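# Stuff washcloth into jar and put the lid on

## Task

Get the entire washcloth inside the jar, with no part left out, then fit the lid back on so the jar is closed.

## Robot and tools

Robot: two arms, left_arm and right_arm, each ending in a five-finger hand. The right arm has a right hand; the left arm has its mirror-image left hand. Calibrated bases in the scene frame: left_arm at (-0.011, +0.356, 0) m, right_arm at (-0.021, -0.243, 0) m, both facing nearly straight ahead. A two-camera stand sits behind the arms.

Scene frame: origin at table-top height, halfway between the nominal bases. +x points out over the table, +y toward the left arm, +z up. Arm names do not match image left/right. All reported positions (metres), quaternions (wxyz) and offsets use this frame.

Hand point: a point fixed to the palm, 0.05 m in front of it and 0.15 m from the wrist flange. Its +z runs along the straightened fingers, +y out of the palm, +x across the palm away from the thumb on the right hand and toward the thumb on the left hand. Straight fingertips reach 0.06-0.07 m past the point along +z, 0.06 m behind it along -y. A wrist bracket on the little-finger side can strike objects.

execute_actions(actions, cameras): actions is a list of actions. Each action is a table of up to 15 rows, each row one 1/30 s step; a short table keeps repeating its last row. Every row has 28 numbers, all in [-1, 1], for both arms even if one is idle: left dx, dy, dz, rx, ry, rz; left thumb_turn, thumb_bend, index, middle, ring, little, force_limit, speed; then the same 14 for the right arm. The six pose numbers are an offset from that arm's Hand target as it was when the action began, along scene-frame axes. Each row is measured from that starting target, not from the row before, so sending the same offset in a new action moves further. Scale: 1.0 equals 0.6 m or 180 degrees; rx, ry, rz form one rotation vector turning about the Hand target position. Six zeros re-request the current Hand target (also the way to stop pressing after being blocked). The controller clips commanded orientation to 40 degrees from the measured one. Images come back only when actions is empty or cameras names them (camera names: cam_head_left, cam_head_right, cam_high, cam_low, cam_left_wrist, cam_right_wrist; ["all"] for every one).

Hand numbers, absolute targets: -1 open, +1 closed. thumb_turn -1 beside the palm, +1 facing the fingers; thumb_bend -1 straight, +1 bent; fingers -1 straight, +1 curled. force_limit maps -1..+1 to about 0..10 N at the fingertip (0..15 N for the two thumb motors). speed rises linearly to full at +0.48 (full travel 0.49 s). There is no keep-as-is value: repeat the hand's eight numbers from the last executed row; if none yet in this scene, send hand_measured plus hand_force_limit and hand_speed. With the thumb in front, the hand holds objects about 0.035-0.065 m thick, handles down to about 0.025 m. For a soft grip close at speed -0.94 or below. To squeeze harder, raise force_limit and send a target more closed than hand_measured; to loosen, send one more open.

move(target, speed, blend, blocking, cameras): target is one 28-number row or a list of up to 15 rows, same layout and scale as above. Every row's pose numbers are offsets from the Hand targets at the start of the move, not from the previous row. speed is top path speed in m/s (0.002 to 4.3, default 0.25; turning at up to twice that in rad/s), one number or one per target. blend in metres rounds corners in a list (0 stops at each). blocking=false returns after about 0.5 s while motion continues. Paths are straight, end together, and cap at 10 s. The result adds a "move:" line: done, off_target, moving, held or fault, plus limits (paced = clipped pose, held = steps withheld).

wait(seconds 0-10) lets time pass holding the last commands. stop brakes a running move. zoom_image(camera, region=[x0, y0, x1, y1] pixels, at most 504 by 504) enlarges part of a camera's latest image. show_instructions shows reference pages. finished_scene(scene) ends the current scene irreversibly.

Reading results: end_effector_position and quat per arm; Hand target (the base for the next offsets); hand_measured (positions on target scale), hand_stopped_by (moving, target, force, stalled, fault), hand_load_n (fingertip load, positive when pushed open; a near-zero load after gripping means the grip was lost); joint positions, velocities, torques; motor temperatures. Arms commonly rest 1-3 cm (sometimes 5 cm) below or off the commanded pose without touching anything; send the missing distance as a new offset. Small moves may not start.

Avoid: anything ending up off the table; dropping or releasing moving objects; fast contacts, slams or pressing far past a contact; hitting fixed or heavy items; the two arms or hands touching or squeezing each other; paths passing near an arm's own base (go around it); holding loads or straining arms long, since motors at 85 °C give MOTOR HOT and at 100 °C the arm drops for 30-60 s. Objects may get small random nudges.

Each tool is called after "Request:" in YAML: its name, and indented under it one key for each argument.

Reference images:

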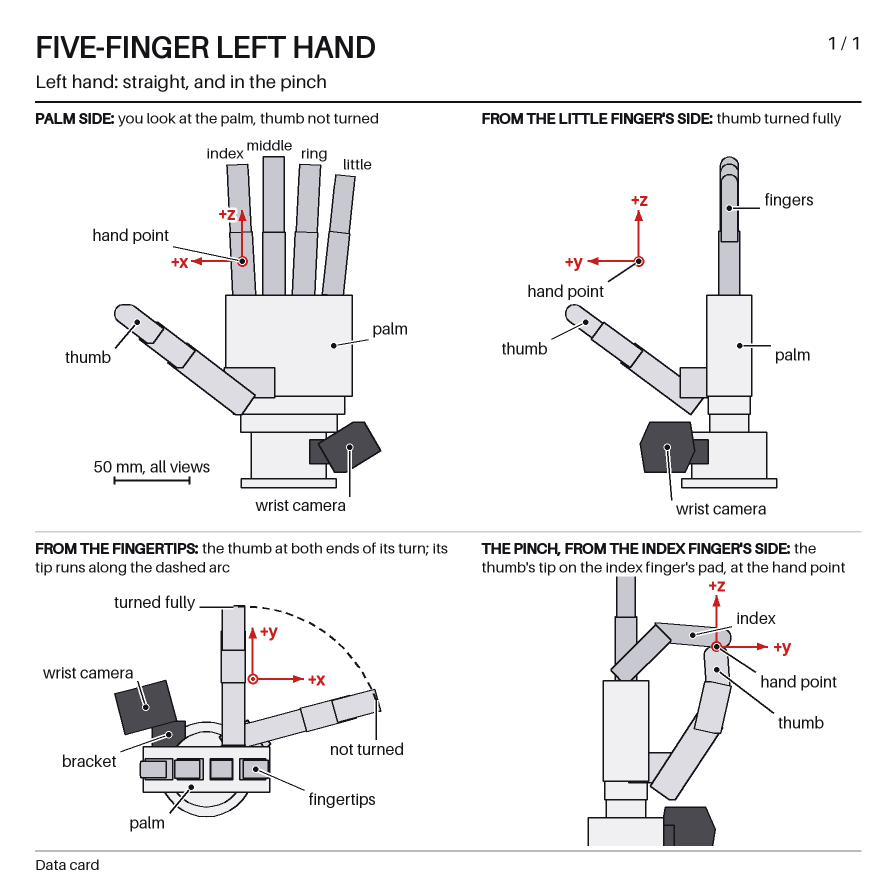

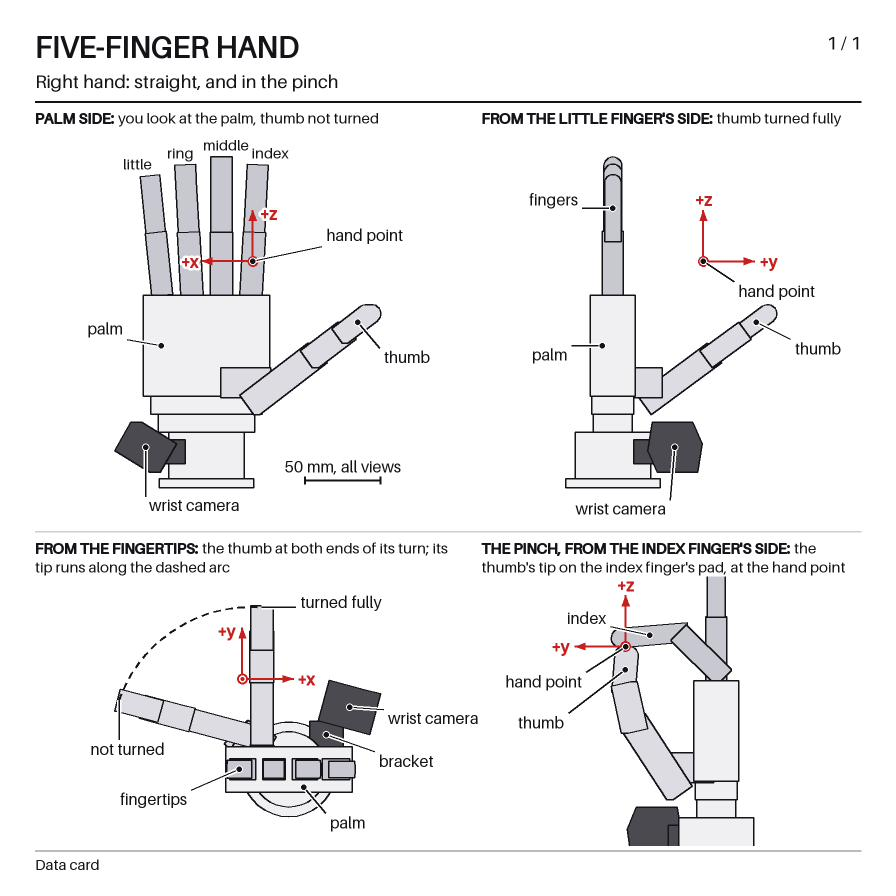

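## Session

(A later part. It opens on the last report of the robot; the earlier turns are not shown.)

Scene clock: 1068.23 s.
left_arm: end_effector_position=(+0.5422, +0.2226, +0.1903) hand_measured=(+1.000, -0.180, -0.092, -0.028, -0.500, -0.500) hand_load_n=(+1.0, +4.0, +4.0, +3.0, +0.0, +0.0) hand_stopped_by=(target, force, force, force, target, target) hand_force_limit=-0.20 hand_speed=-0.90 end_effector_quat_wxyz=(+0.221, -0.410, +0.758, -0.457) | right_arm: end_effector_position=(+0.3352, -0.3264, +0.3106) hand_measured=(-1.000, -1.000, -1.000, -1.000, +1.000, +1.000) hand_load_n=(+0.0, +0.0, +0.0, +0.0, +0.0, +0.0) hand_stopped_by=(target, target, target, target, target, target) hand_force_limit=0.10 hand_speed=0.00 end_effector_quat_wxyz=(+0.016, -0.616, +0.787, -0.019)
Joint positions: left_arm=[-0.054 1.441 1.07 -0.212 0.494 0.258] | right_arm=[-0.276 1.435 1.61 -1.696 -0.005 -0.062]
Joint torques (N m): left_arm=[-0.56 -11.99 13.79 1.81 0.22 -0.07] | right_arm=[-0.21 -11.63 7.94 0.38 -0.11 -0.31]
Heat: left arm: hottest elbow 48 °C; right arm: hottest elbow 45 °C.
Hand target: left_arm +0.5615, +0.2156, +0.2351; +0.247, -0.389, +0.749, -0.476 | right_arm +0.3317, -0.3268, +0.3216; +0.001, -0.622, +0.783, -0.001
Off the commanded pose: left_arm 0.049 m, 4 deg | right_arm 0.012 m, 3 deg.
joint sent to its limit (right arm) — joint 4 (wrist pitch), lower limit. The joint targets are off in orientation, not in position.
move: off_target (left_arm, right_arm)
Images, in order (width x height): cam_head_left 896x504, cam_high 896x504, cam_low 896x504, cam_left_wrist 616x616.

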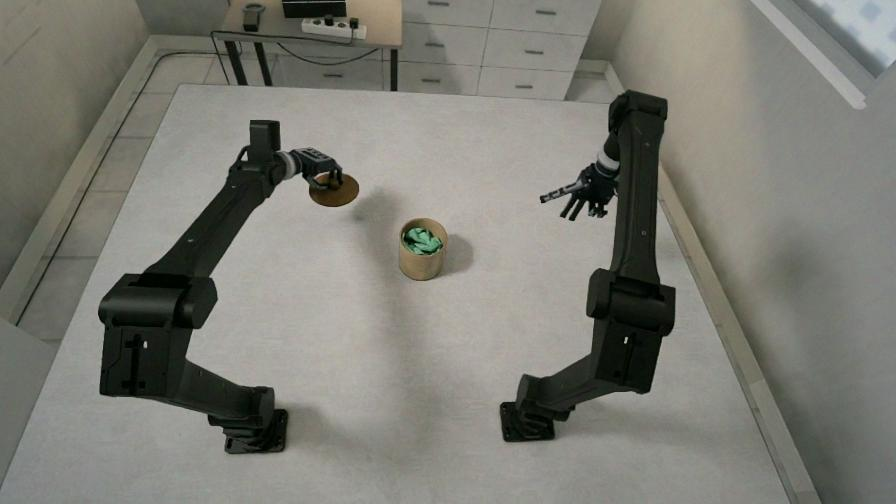

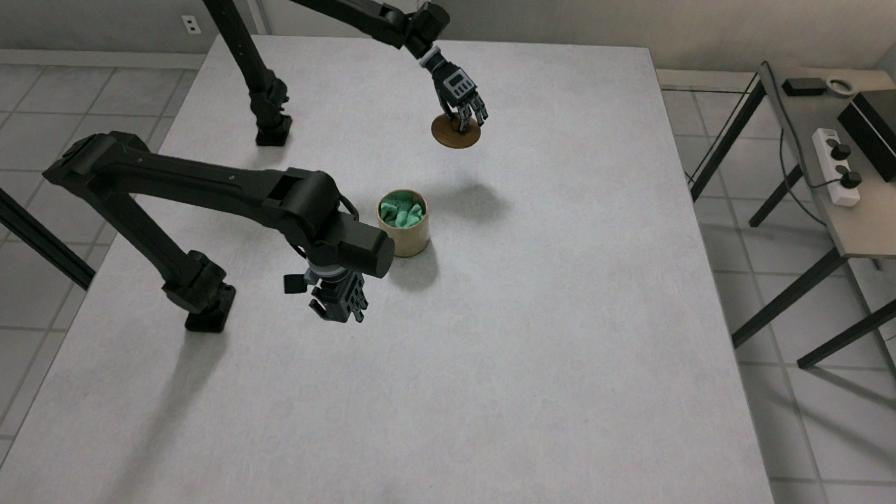

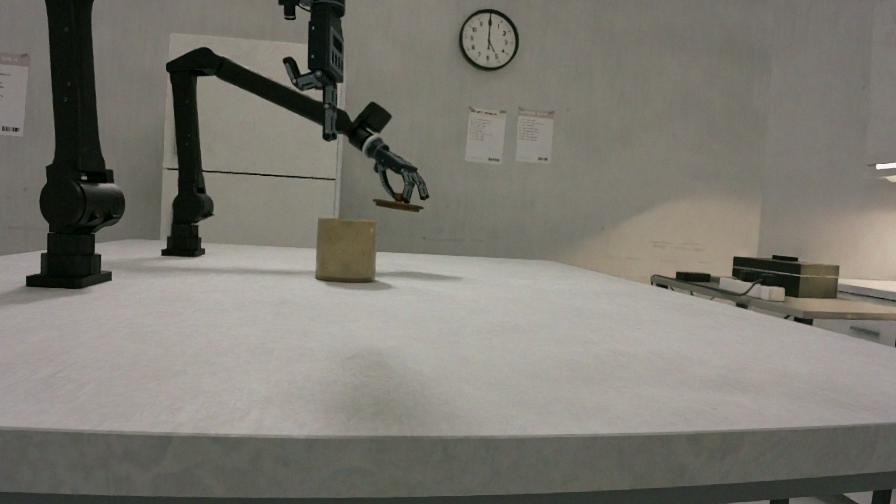

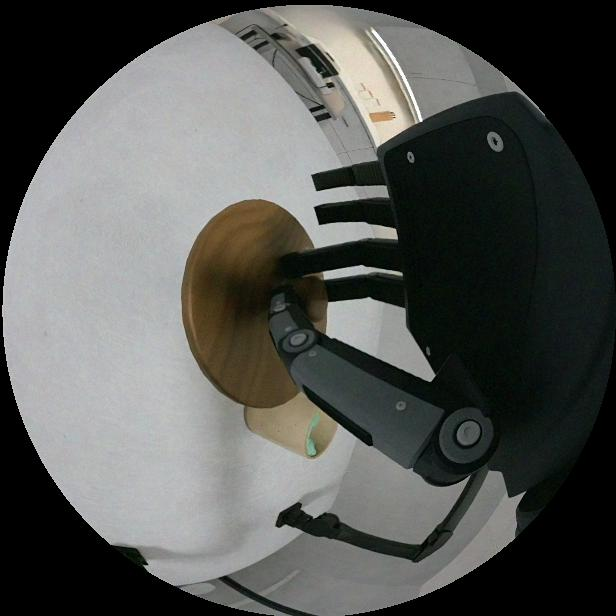

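Request:
move:
  target:
    - [0,0,0.033,0,0,0,1,-0.1,0.2,0.2,-0.5,-0.5,-0.2,-0.9, 0,0,0,0,0,0,-1,-1,-1,-1,1,1,0.1,0]
    - [-0.2025,-0.339,0.033,0,-0.033,0,1,-0.1,0.2,0.2,-0.5,-0.5,-0.2,-0.9, 0,0,0,0,0,0,-1,-1,-1,-1,1,1,0.1,0]
  speed: [0.06,0.12]
  blend: [0.015,0]
  cameras: ["cam_high","cam_head_left","cam_low","cam_head_right"]

Request:
zoom_image:
  camera: "cam_low"
  region: [290, 170, 430, 300]

Request:
zoom_image:
  camera: "cam_high"
  region: [340, 120, 480, 270]

Request:
zoom_image:
  camera: "cam_head_left"
  region: [360, 170, 490, 290]

Scene clock: 1088.73 s.
left_arm: end_effector_position=(+0.4372, +0.0194, +0.2293) hand_measured=(+1.000, -0.180, -0.092, -0.028, -0.500, -0.500) hand_load_n=(+1.0, +4.0, +4.5, +2.5, +0.0, +0.0) hand_stopped_by=(target, force, force, force, target, target) hand_force_limit=-0.20 hand_speed=-0.90 end_effector_quat_wxyz=(+0.276, -0.370, +0.753, -0.469) | right_arm: end_effector_position=(+0.3352, -0.3264, +0.3106) hand_measured=(-1.000, -1.000, -1.000, -1.000, +1.000, +1.000) hand_load_n=(+0.0, +0.0, +0.0, +0.0, +0.0, +0.0) hand_stopped_by=(target, target, target, target, target, target) hand_force_limit=0.10 hand_speed=0.00 end_effector_quat_wxyz=(+0.016, -0.616, +0.787, -0.019)
Joint positions: left_arm=[-0.606 1.274 0.963 -0.108 -0.019 0.066] | right_arm=[-0.276 1.435 1.61 -1.696 -0.005 -0.062]
Joint torques (N m): left_arm=[0.21 -10.81 9.57 3.64 -0.21 -0.22] | right_arm=[-0.15 -11.69 7.95 0.39 -0.11 -0.3]
Motor temperatures (°C): left_arm=[29 36 56 29 29 24] | right_arm=[27 34 45 28 27 24]
Heat: left arm: hottest elbow 56 °C; right arm: hottest elbow 45 °C.
Hand target: left_arm +0.4400, +0.0122, +0.2549; +0.286, -0.364, +0.735, -0.495 | right_arm +0.3317, -0.3268, +0.3216; +0.001, -0.622, +0.783, -0.001
Off the commanded pose: left_arm 0.027 m, 4 deg | right_arm 0.012 m, 3 deg.
joint sent to its limit (right arm) — joint 4 (wrist pitch), lower limit. The joint targets are off in orientation, not in position.
move: off_target (left_arm, right_arm); blend cut to 0.0099 m at target 1
Images, in order (width x height): cam_head_left 896x504, cam_head_right 896x504, cam_high 896x504, cam_low 896x504.

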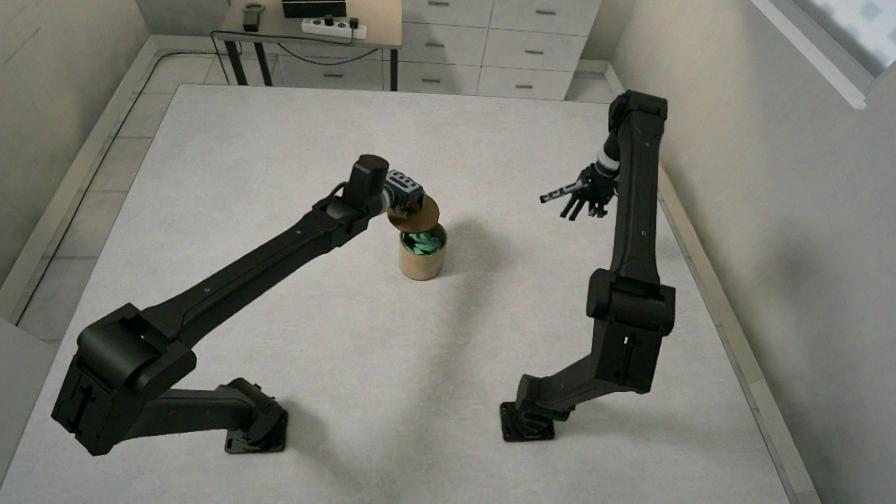

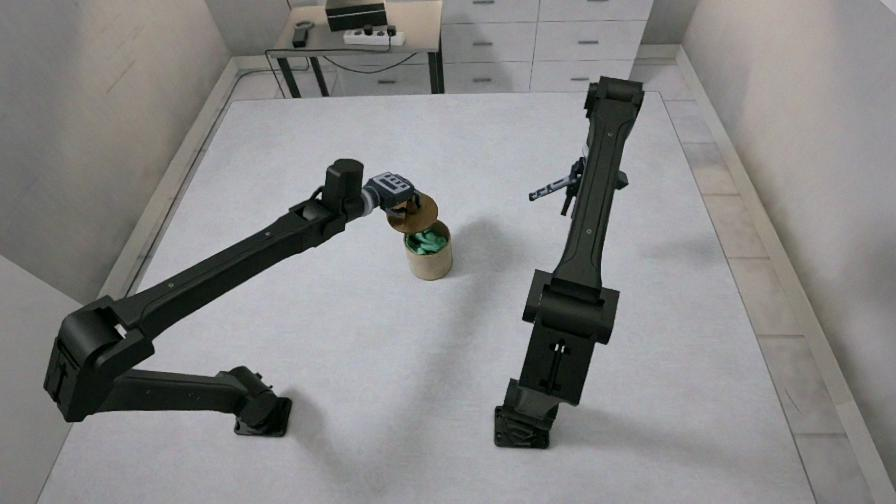

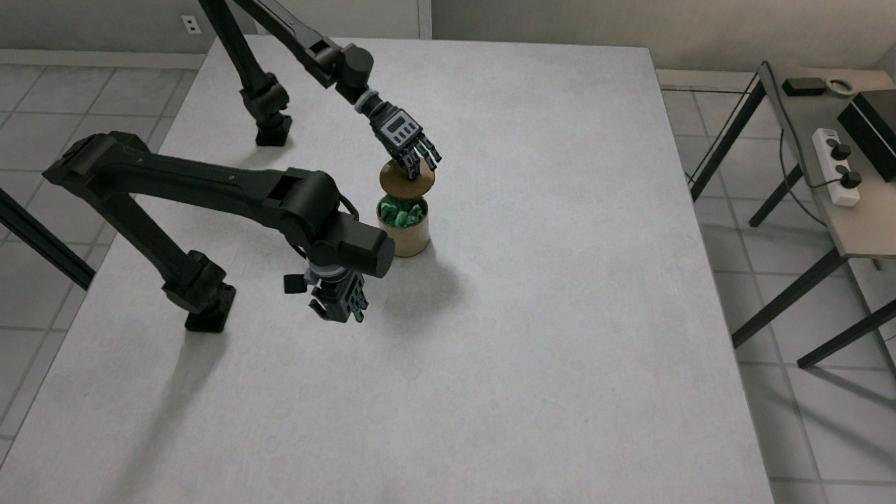

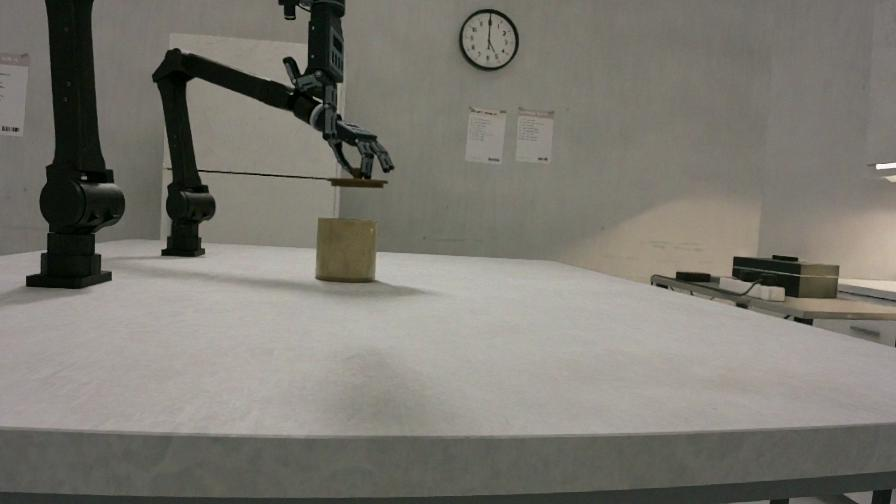

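Scaled by 3.600 from the camera's 896x504 image, which has a finer 1280x720 frame.

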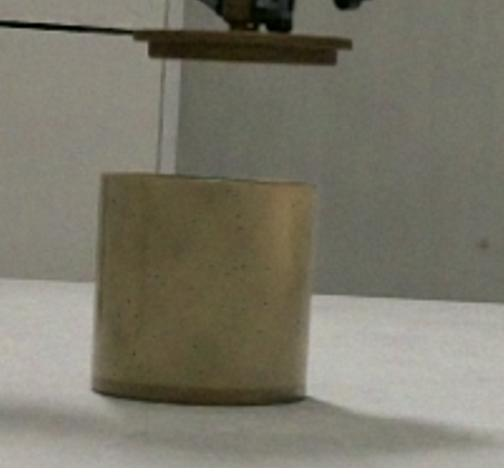

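Scaled by 3.360 from the camera's 896x504 image, which has a finer 1280x720 frame.

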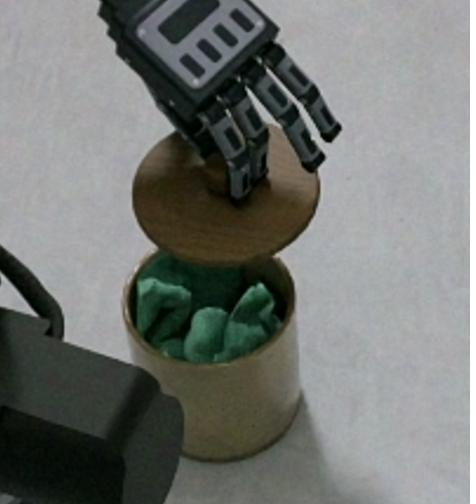

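Scaled by 3.877 from the camera's 896x504 image, which has a finer 1280x720 frame.

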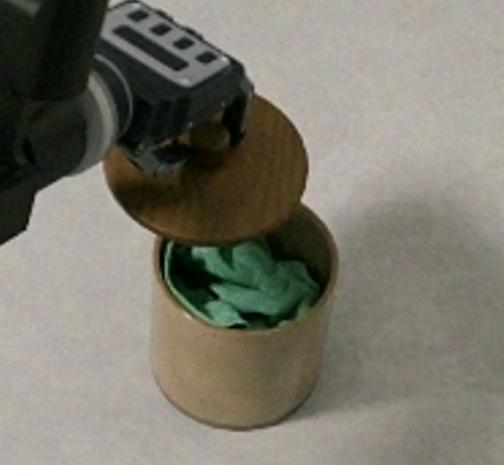

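Request:
move:
  target:
    - [-0.0258,-0.027,-0.1115,0,0,0,1,-0.1,0.2,0.2,-0.5,-0.5,-0.2,-0.9, 0,0,0,0,0,0,-1,-1,-1,-1,1,1,0.1,0]
  speed: 0.07
  cameras: ["cam_high","cam_head_left","cam_low","cam_head_right"]

Request:
zoom_image:
  camera: "cam_low"
  region: [290, 180, 410, 300]

Request:
zoom_image:
  camera: "cam_high"
  region: [350, 140, 470, 270]

Request:
zoom_image:
  camera: "cam_head_left"
  region: [370, 180, 480, 290]

Request:
zoom_image:
  camera: "cam_head_right"
  region: [370, 180, 480, 290]

Scene clock: 1123.50 s.
left_arm: end_effector_position=(+0.4211, +0.0066, +0.1717) hand_measured=(+1.000, -0.180, -0.092, -0.028, -0.500, -0.500) hand_load_n=(+1.0, +4.0, +4.0, +2.5, +0.0, +0.0) hand_stopped_by=(target, force, force, force, target, target) hand_force_limit=-0.20 hand_speed=-0.90 end_effector_quat_wxyz=(+0.281, -0.369, +0.748, -0.474) | right_arm: end_effector_position=(+0.3352, -0.3264, +0.3106) hand_measured=(-1.000, -1.000, -1.000, -1.000, +1.000, +1.000) hand_load_n=(+0.0, +0.0, +0.0, +0.0, +0.0, +0.0) hand_stopped_by=(target, target, target, target, target, target) hand_force_limit=0.10 hand_speed=0.00 end_effector_quat_wxyz=(+0.016, -0.616, +0.787, -0.019)
Joint positions: left_arm=[-0.657 1.322 0.832 0.086 -0.07 0.047] | right_arm=[-0.276 1.435 1.61 -1.696 -0.005 -0.062]
Joint torques (N m): left_arm=[-0.85 -9.11 9.16 3.55 -0.15 -0.06] | right_arm=[-0.15 -11.69 7.95 0.36 -0.11 -0.31]
Heat: left arm: hottest elbow 53 °C; right arm: hottest elbow 45 °C.
Hand target: left_arm +0.4244, -0.0040, +0.1879; +0.286, -0.364, +0.735, -0.495 | right_arm +0.3317, -0.3268, +0.3216; +0.001, -0.622, +0.783, -0.001
Off the commanded pose: left_arm 0.020 m, 3 deg | right_arm 0.012 m, 3 deg.
joint sent to its limit (right arm) — joint 4 (wrist pitch), lower limit. The joint targets are off in orientation, not in position.
move: off_target (left_arm, right_arm)
Images, in order (width x height): cam_head_left 896x504, cam_head_right 896x504, cam_high 896x504, cam_low 896x504.

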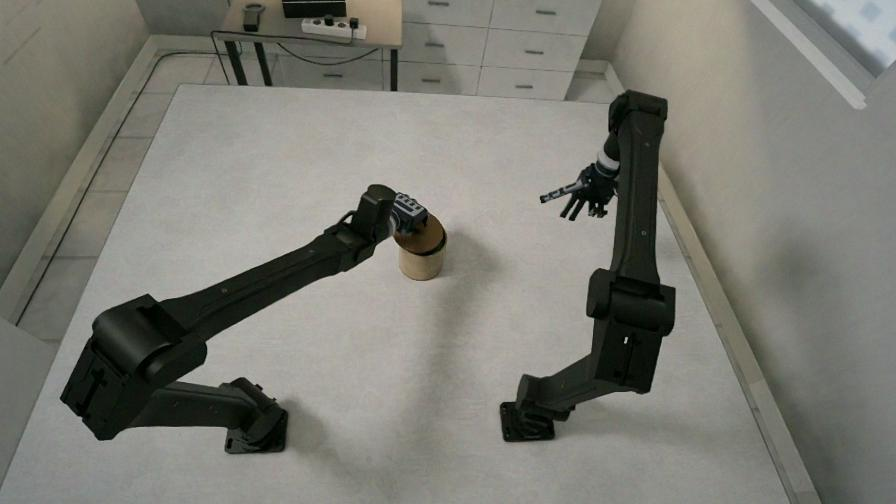

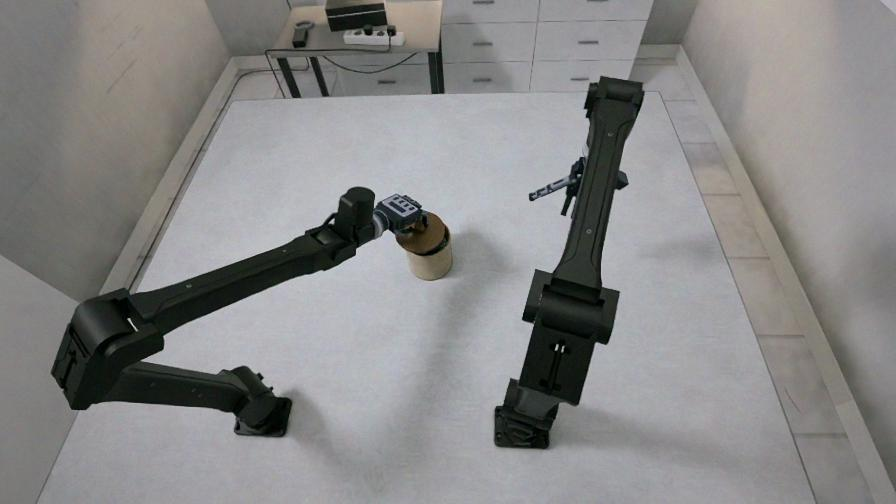

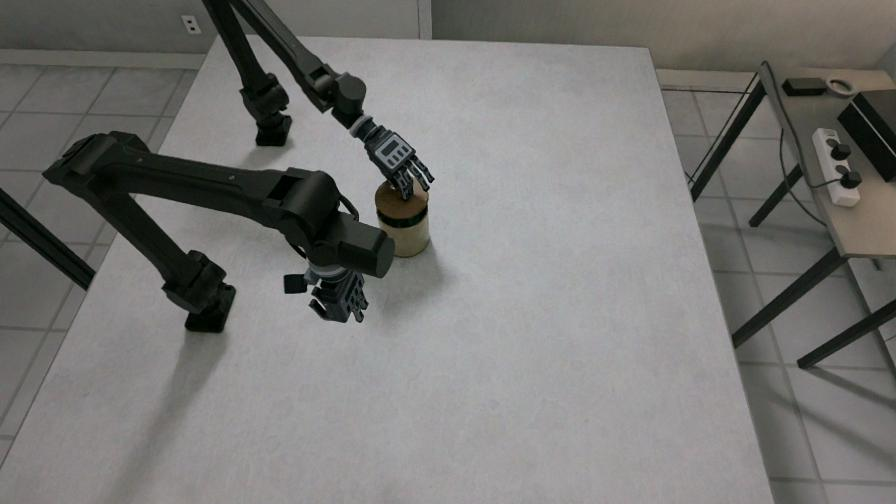

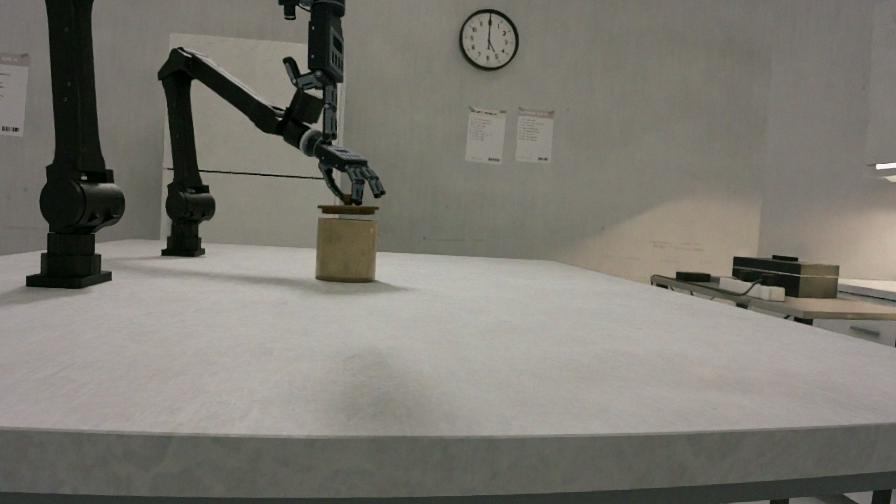

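Scaled by 4.200 from the camera's 896x504 image, which has a finer 1280x720 frame.

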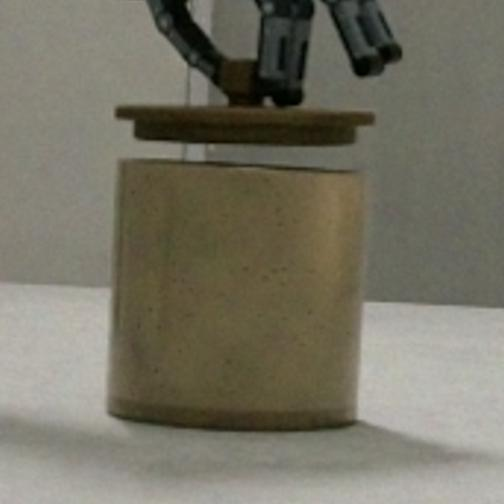

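Scaled by 3.877 from the camera's 896x504 image, which has a finer 1280x720 frame.

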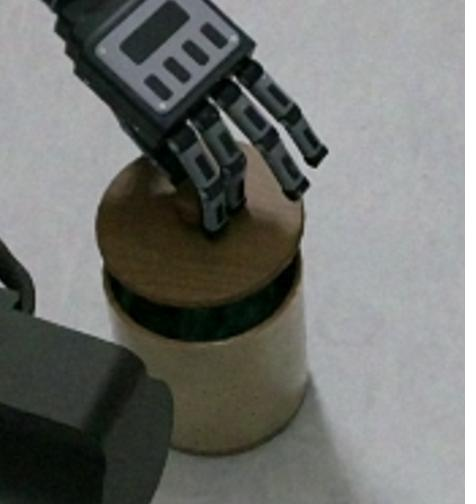

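Scaled by 4.582 from the camera's 896x504 image, which has a finer 1280x720 frame.

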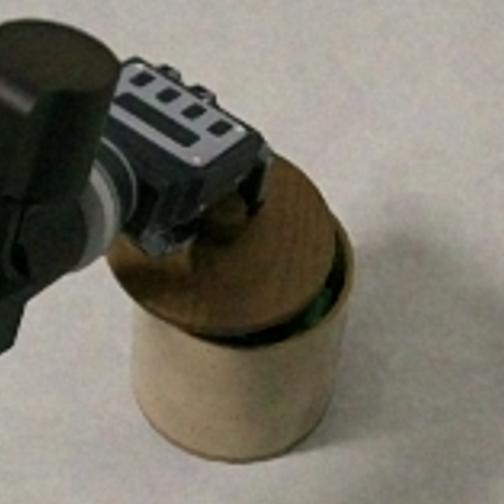

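Scaled by 4.582 from the camera's 896x504 image, which has a finer 1280x720 frame.

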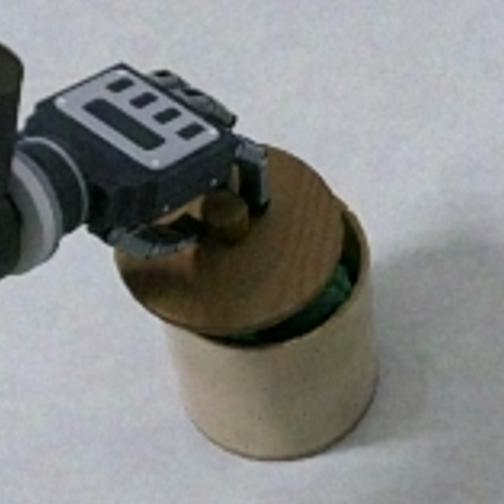

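Request:
move:
  target:
    - [0.001,-0.018,-0.007,0,0,0,1,-0.1,0.2,0.2,-0.5,-0.5,-0.2,-0.9, 0,0,0,0,0,0,-1,-1,-1,-1,1,1,0.1,0]
  speed: 0.05
  cameras: ["cam_high","cam_head_left","cam_low","cam_head_right"]

Request:
zoom_image:
  camera: "cam_low"
  region: [290, 180, 410, 300]

Request:
zoom_image:
  camera: "cam_high"
  region: [350, 140, 470, 270]

Request:
zoom_image:
  camera: "cam_head_left"
  region: [370, 180, 480, 290]

Request:
zoom_image:
  camera: "cam_head_right"
  region: [370, 180, 480, 290]

Scene clock: 1146.27 s.
left_arm: end_effector_position=(+0.4188, -0.0015, +0.1624) hand_measured=(+1.000, -0.180, -0.092, -0.028, -0.500, -0.500) hand_load_n=(+1.0, +4.0, +4.0, +2.5, +0.0, +0.0) hand_stopped_by=(target, force, force, force, target, target) hand_force_limit=-0.20 hand_speed=-0.90 end_effector_quat_wxyz=(+0.280, -0.369, +0.751, -0.471) | right_arm: end_effector_position=(+0.3352, -0.3264, +0.3106) hand_measured=(-1.000, -1.000, -1.000, -1.000, +1.000, +1.000) hand_load_n=(+0.0, +0.0, +0.0, +0.0, +0.0, +0.0) hand_stopped_by=(target, target, target, target, target, target) hand_force_limit=0.10 hand_speed=0.00 end_effector_quat_wxyz=(+0.016, -0.616, +0.787, -0.019)
Joint positions: left_arm=[-0.677 1.345 0.832 0.1 -0.089 0.04] | right_arm=[-0.276 1.435 1.61 -1.696 -0.005 -0.062]
Joint torques (N m): left_arm=[-0.85 -9.93 9.66 3.44 -0.21 -0.14] | right_arm=[-0.15 -11.69 7.97 0.34 -0.11 -0.31]
Motor temperatures (°C): left_arm=[29 35 50 30 29 24] | right_arm=[27 34 45 28 27 24]
Heat: left arm: hottest elbow 50 °C; right arm: hottest elbow 45 °C.
Hand target: left_arm +0.4250, -0.0148, +0.1836; +0.286, -0.364, +0.735, -0.495 | right_arm +0.3317, -0.3268, +0.3216; +0.001, -0.622, +0.783, -0.001
Off the commanded pose: left_arm 0.026 m, 3 deg | right_arm 0.012 m, 3 deg.
joint sent to its limit (right arm) — joint 4 (wrist pitch), lower limit. The joint targets are off in orientation, not in position.
move: off_target (left_arm, right_arm)
Images, in order (width x height): cam_head_left 896x504, cam_head_right 896x504, cam_high 896x504, cam_low 896x504.

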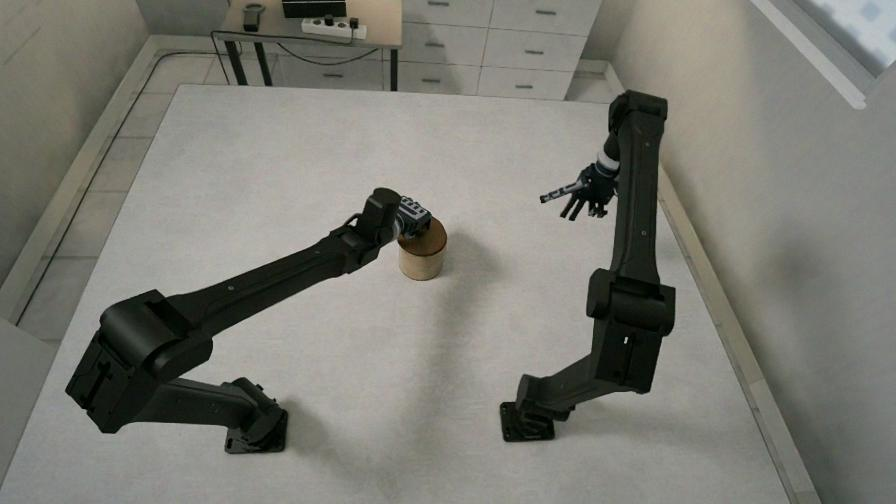

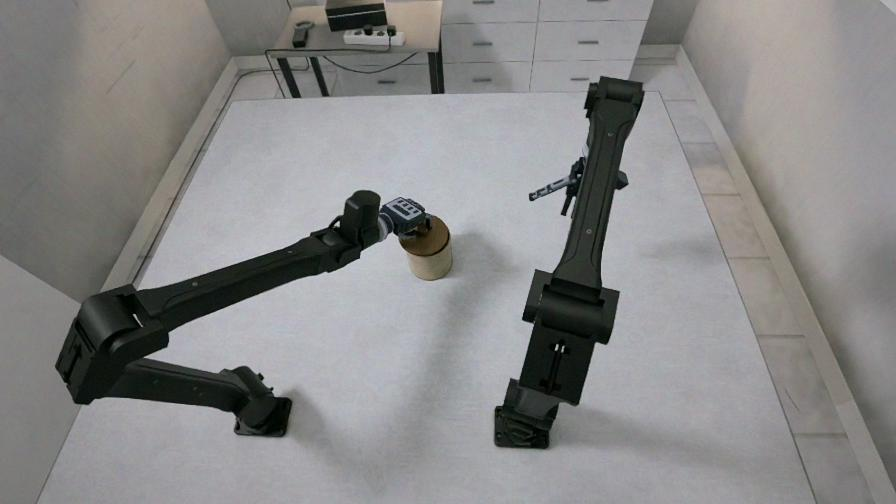

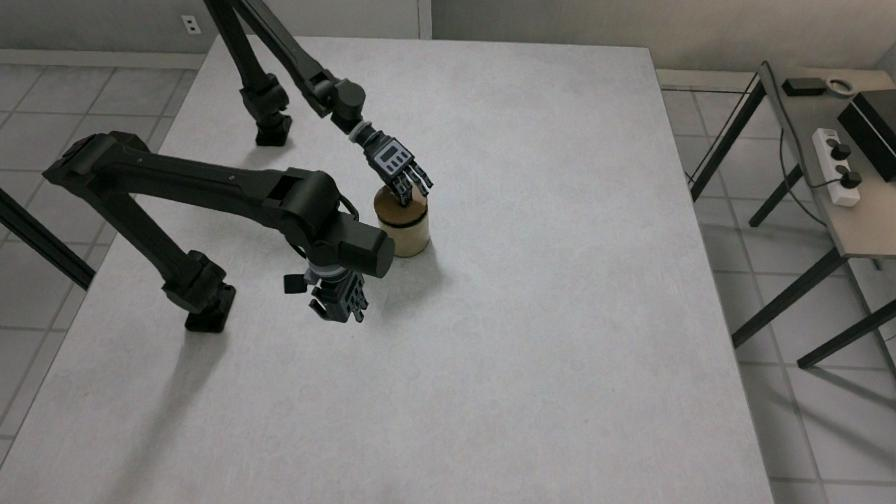

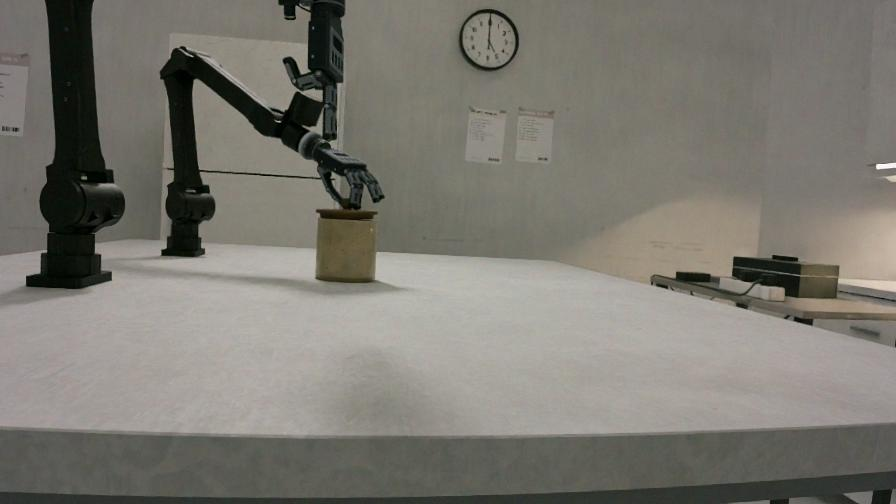

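Scaled by 4.200 from the camera's 896x504 image, which has a finer 1280x720 frame.

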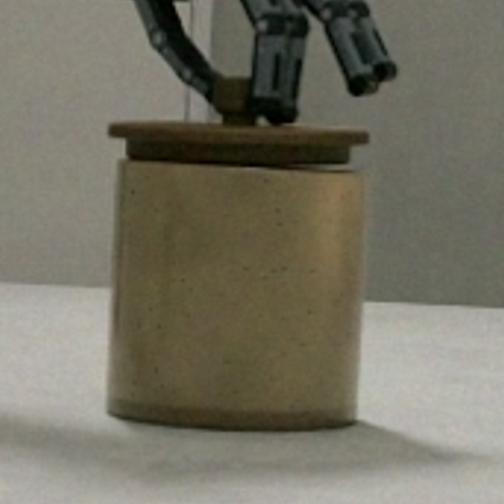

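Scaled by 3.877 from the camera's 896x504 image, which has a finer 1280x720 frame.

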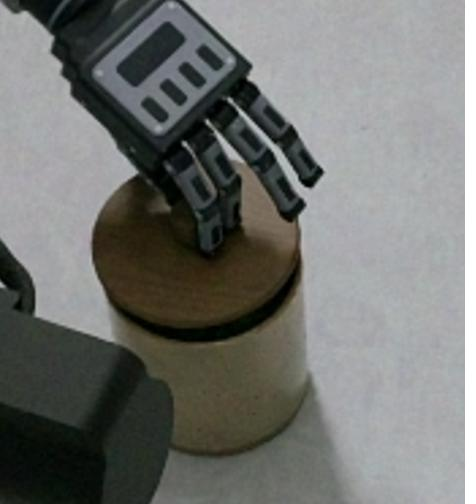

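Scaled by 4.582 from the camera's 896x504 image, which has a finer 1280x720 frame.

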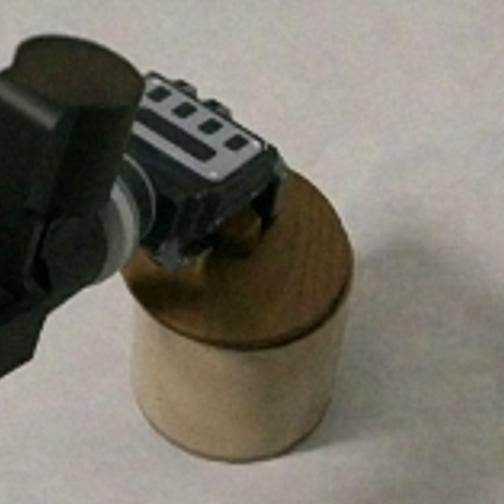

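Scaled by 4.582 from the camera's 896x504 image, which has a finer 1280x720 frame.

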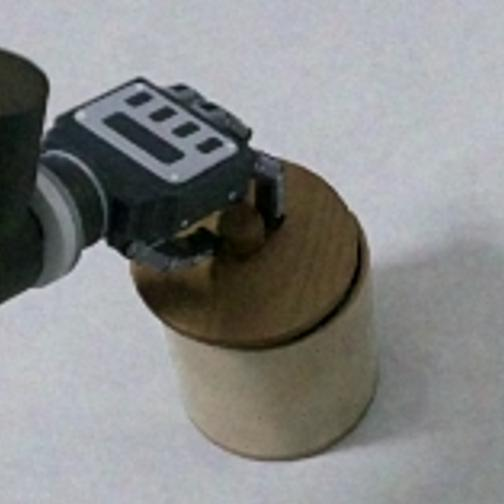

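Request:
zoom_image:
  camera: "cam_high"
  region: [370, 175, 435, 240]

Request:
zoom_image:
  camera: "cam_low"
  region: [310, 200, 390, 240]

Request:
zoom_image:
  camera: "cam_head_right"
  region: [395, 210, 460, 275]

Request:
zoom_image:
  camera: "cam_head_left"
  region: [390, 210, 455, 275]

Scaled by 7.754 from the camera's 896x504 image, which has a finer 1280x720 frame.

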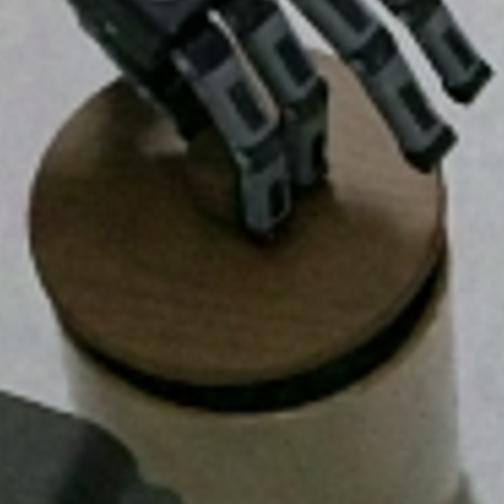

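Scaled by 6.300 from the camera's 896x504 image, which has a finer 1280x720 frame.

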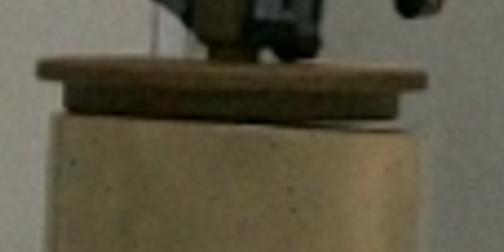

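Scaled by 7.754 from the camera's 896x504 image, which has a finer 1280x720 frame.

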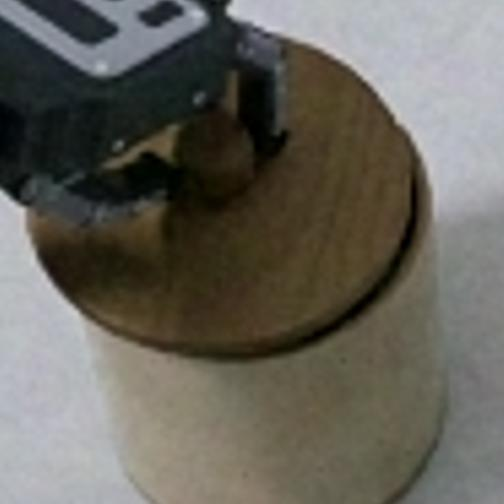

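Scaled by 7.754 from the camera's 896x504 image, which has a finer 1280x720 frame.

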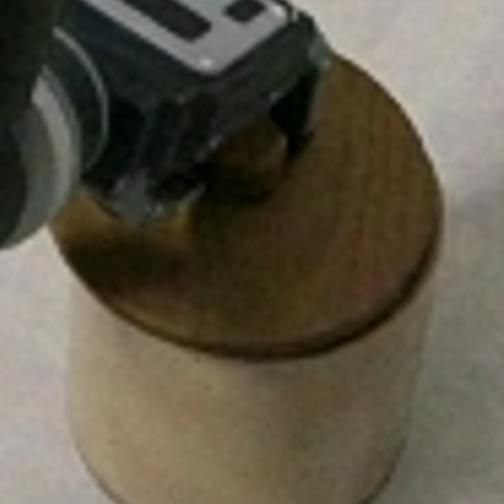

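Request:
move:
  target:
    - [0.0075,-0.002,-0.003,0,0.005,0,1,-0.1,0.2,0.2,-0.5,-0.5,-0.2,-0.9, 0,0,0,0,0,0,-1,-1,-1,-1,1,1,0.1,0]
  speed: 0.04
  cameras: ["cam_high","cam_head_left","cam_low","cam_head_right"]

Request:
zoom_image:
  camera: "cam_high"
  region: [370, 175, 435, 240]

Request:
zoom_image:
  camera: "cam_low"
  region: [310, 200, 390, 240]

Request:
zoom_image:
  camera: "cam_head_left"
  region: [390, 210, 455, 275]

Scene clock: 1181.67 s.
left_arm: end_effector_position=(+0.4181, -0.0027, +0.1591) hand_measured=(+1.000, -0.180, -0.092, -0.028, -0.500, -0.500) hand_load_n=(+0.5, +2.5, +4.5, +2.0, +0.0, +0.0) hand_stopped_by=(target, force, force, force, target, target) hand_force_limit=-0.20 hand_speed=-0.90 end_effector_quat_wxyz=(+0.275, -0.371, +0.752, -0.470) | right_arm: end_effector_position=(+0.3352, -0.3264, +0.3106) hand_measured=(-1.000, -1.000, -1.000, -1.000, +1.000, +1.000) hand_load_n=(+0.0, +0.0, +0.0, +0.0, +0.0, +0.0) hand_stopped_by=(target, target, target, target, target, target) hand_force_limit=0.10 hand_speed=0.00 end_effector_quat_wxyz=(+0.016, -0.616, +0.787, -0.019)
Joint positions: left_arm=[-0.677 1.352 0.832 0.1 -0.084 0.034] | right_arm=[-0.276 1.435 1.61 -1.696 -0.005 -0.062]
Joint torques (N m): left_arm=[-0.38 -9.11 10.96 3.11 0.07 -0.17] | right_arm=[-0.15 -11.75 7.94 0.39 -0.11 -0.31]
Heat: left arm: hottest elbow 50 °C; right arm: hottest elbow 45 °C.
Hand target: left_arm +0.4295, -0.0160, +0.1819; +0.280, -0.368, +0.737, -0.492 | right_arm +0.3317, -0.3268, +0.3216; +0.001, -0.622, +0.783, -0.001
Off the commanded pose: left_arm 0.029 m, 3 deg | right_arm 0.012 m, 3 deg.
joint sent to its limit (right arm) — joint 4 (wrist pitch), lower limit. The joint targets are off in orientation, not in position.
move: off_target (left_arm, right_arm)
Images, in order (width x height): cam_head_left 896x504, cam_head_right 896x504, cam_high 896x504, cam_low 896x504.

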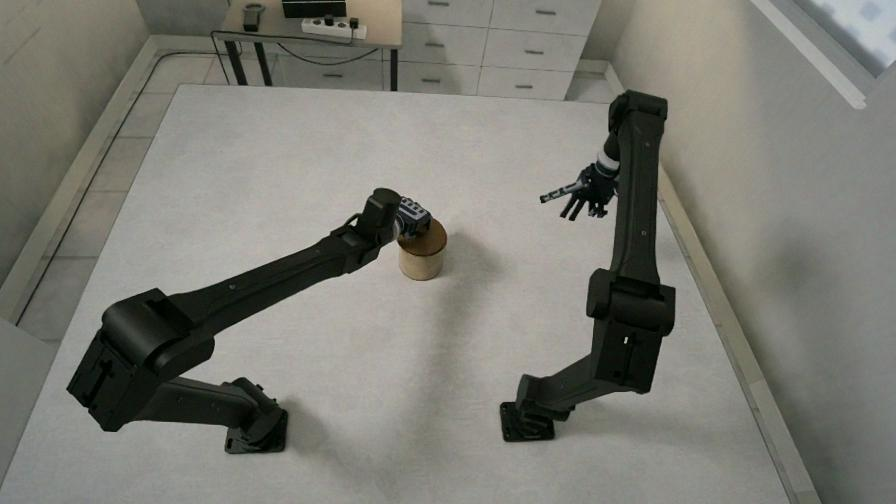

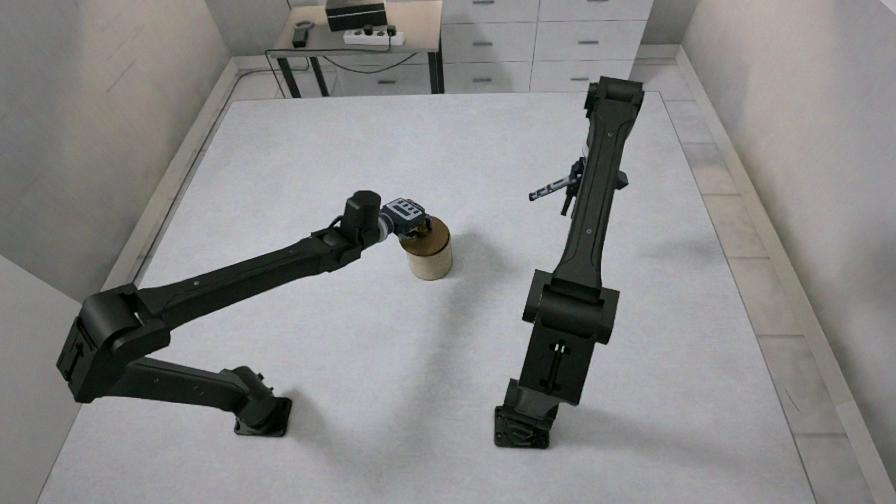

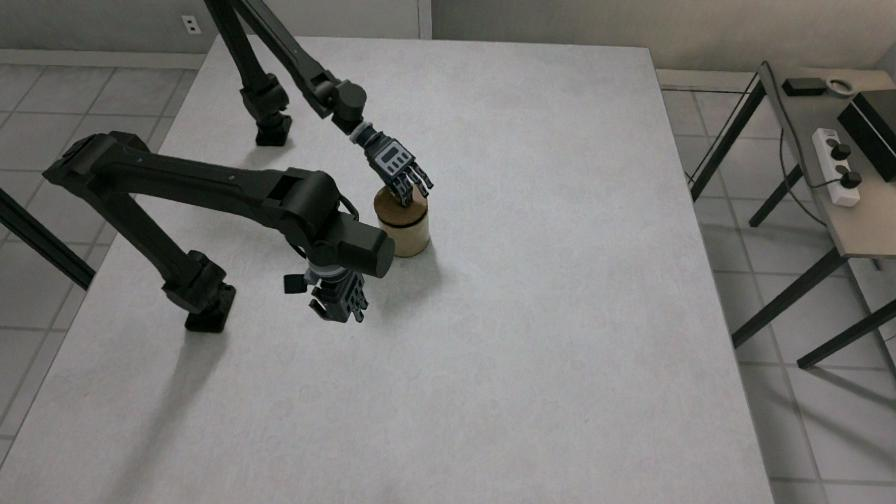

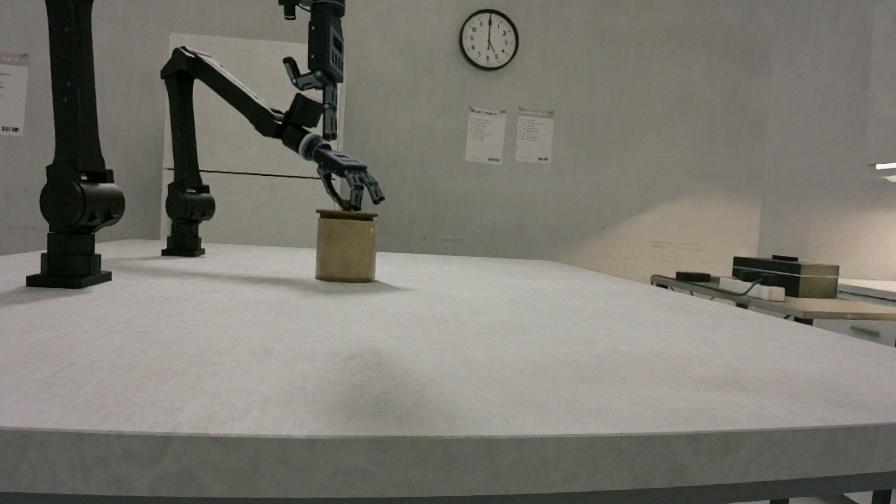

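Scaled by 7.754 from the camera's 896x504 image, which has a finer 1280x720 frame.

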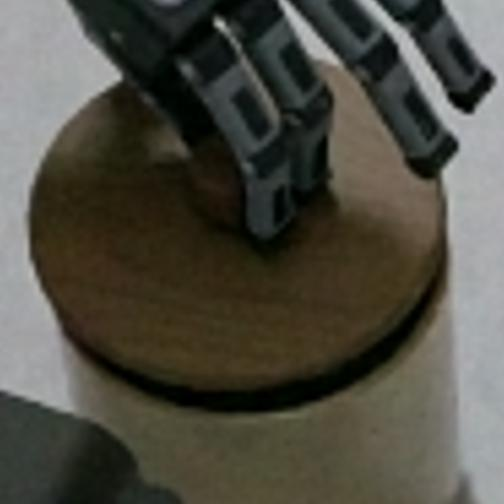

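Scaled by 6.300 from the camera's 896x504 image, which has a finer 1280x720 frame.

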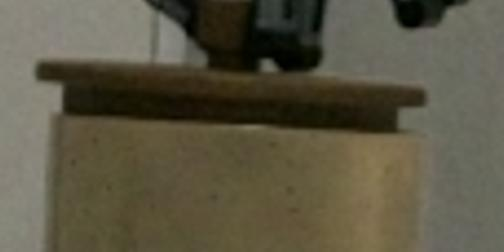

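Scaled by 7.754 from the camera's 896x504 image, which has a finer 1280x720 frame.

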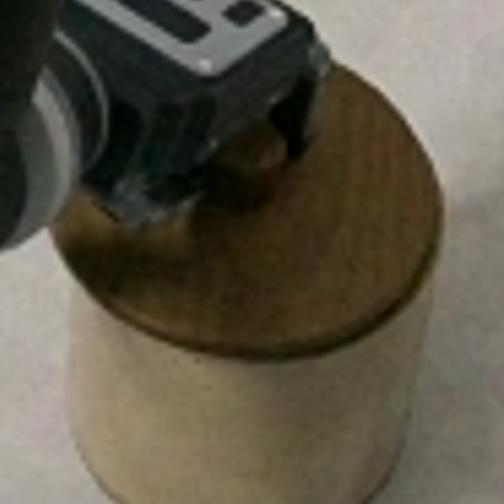

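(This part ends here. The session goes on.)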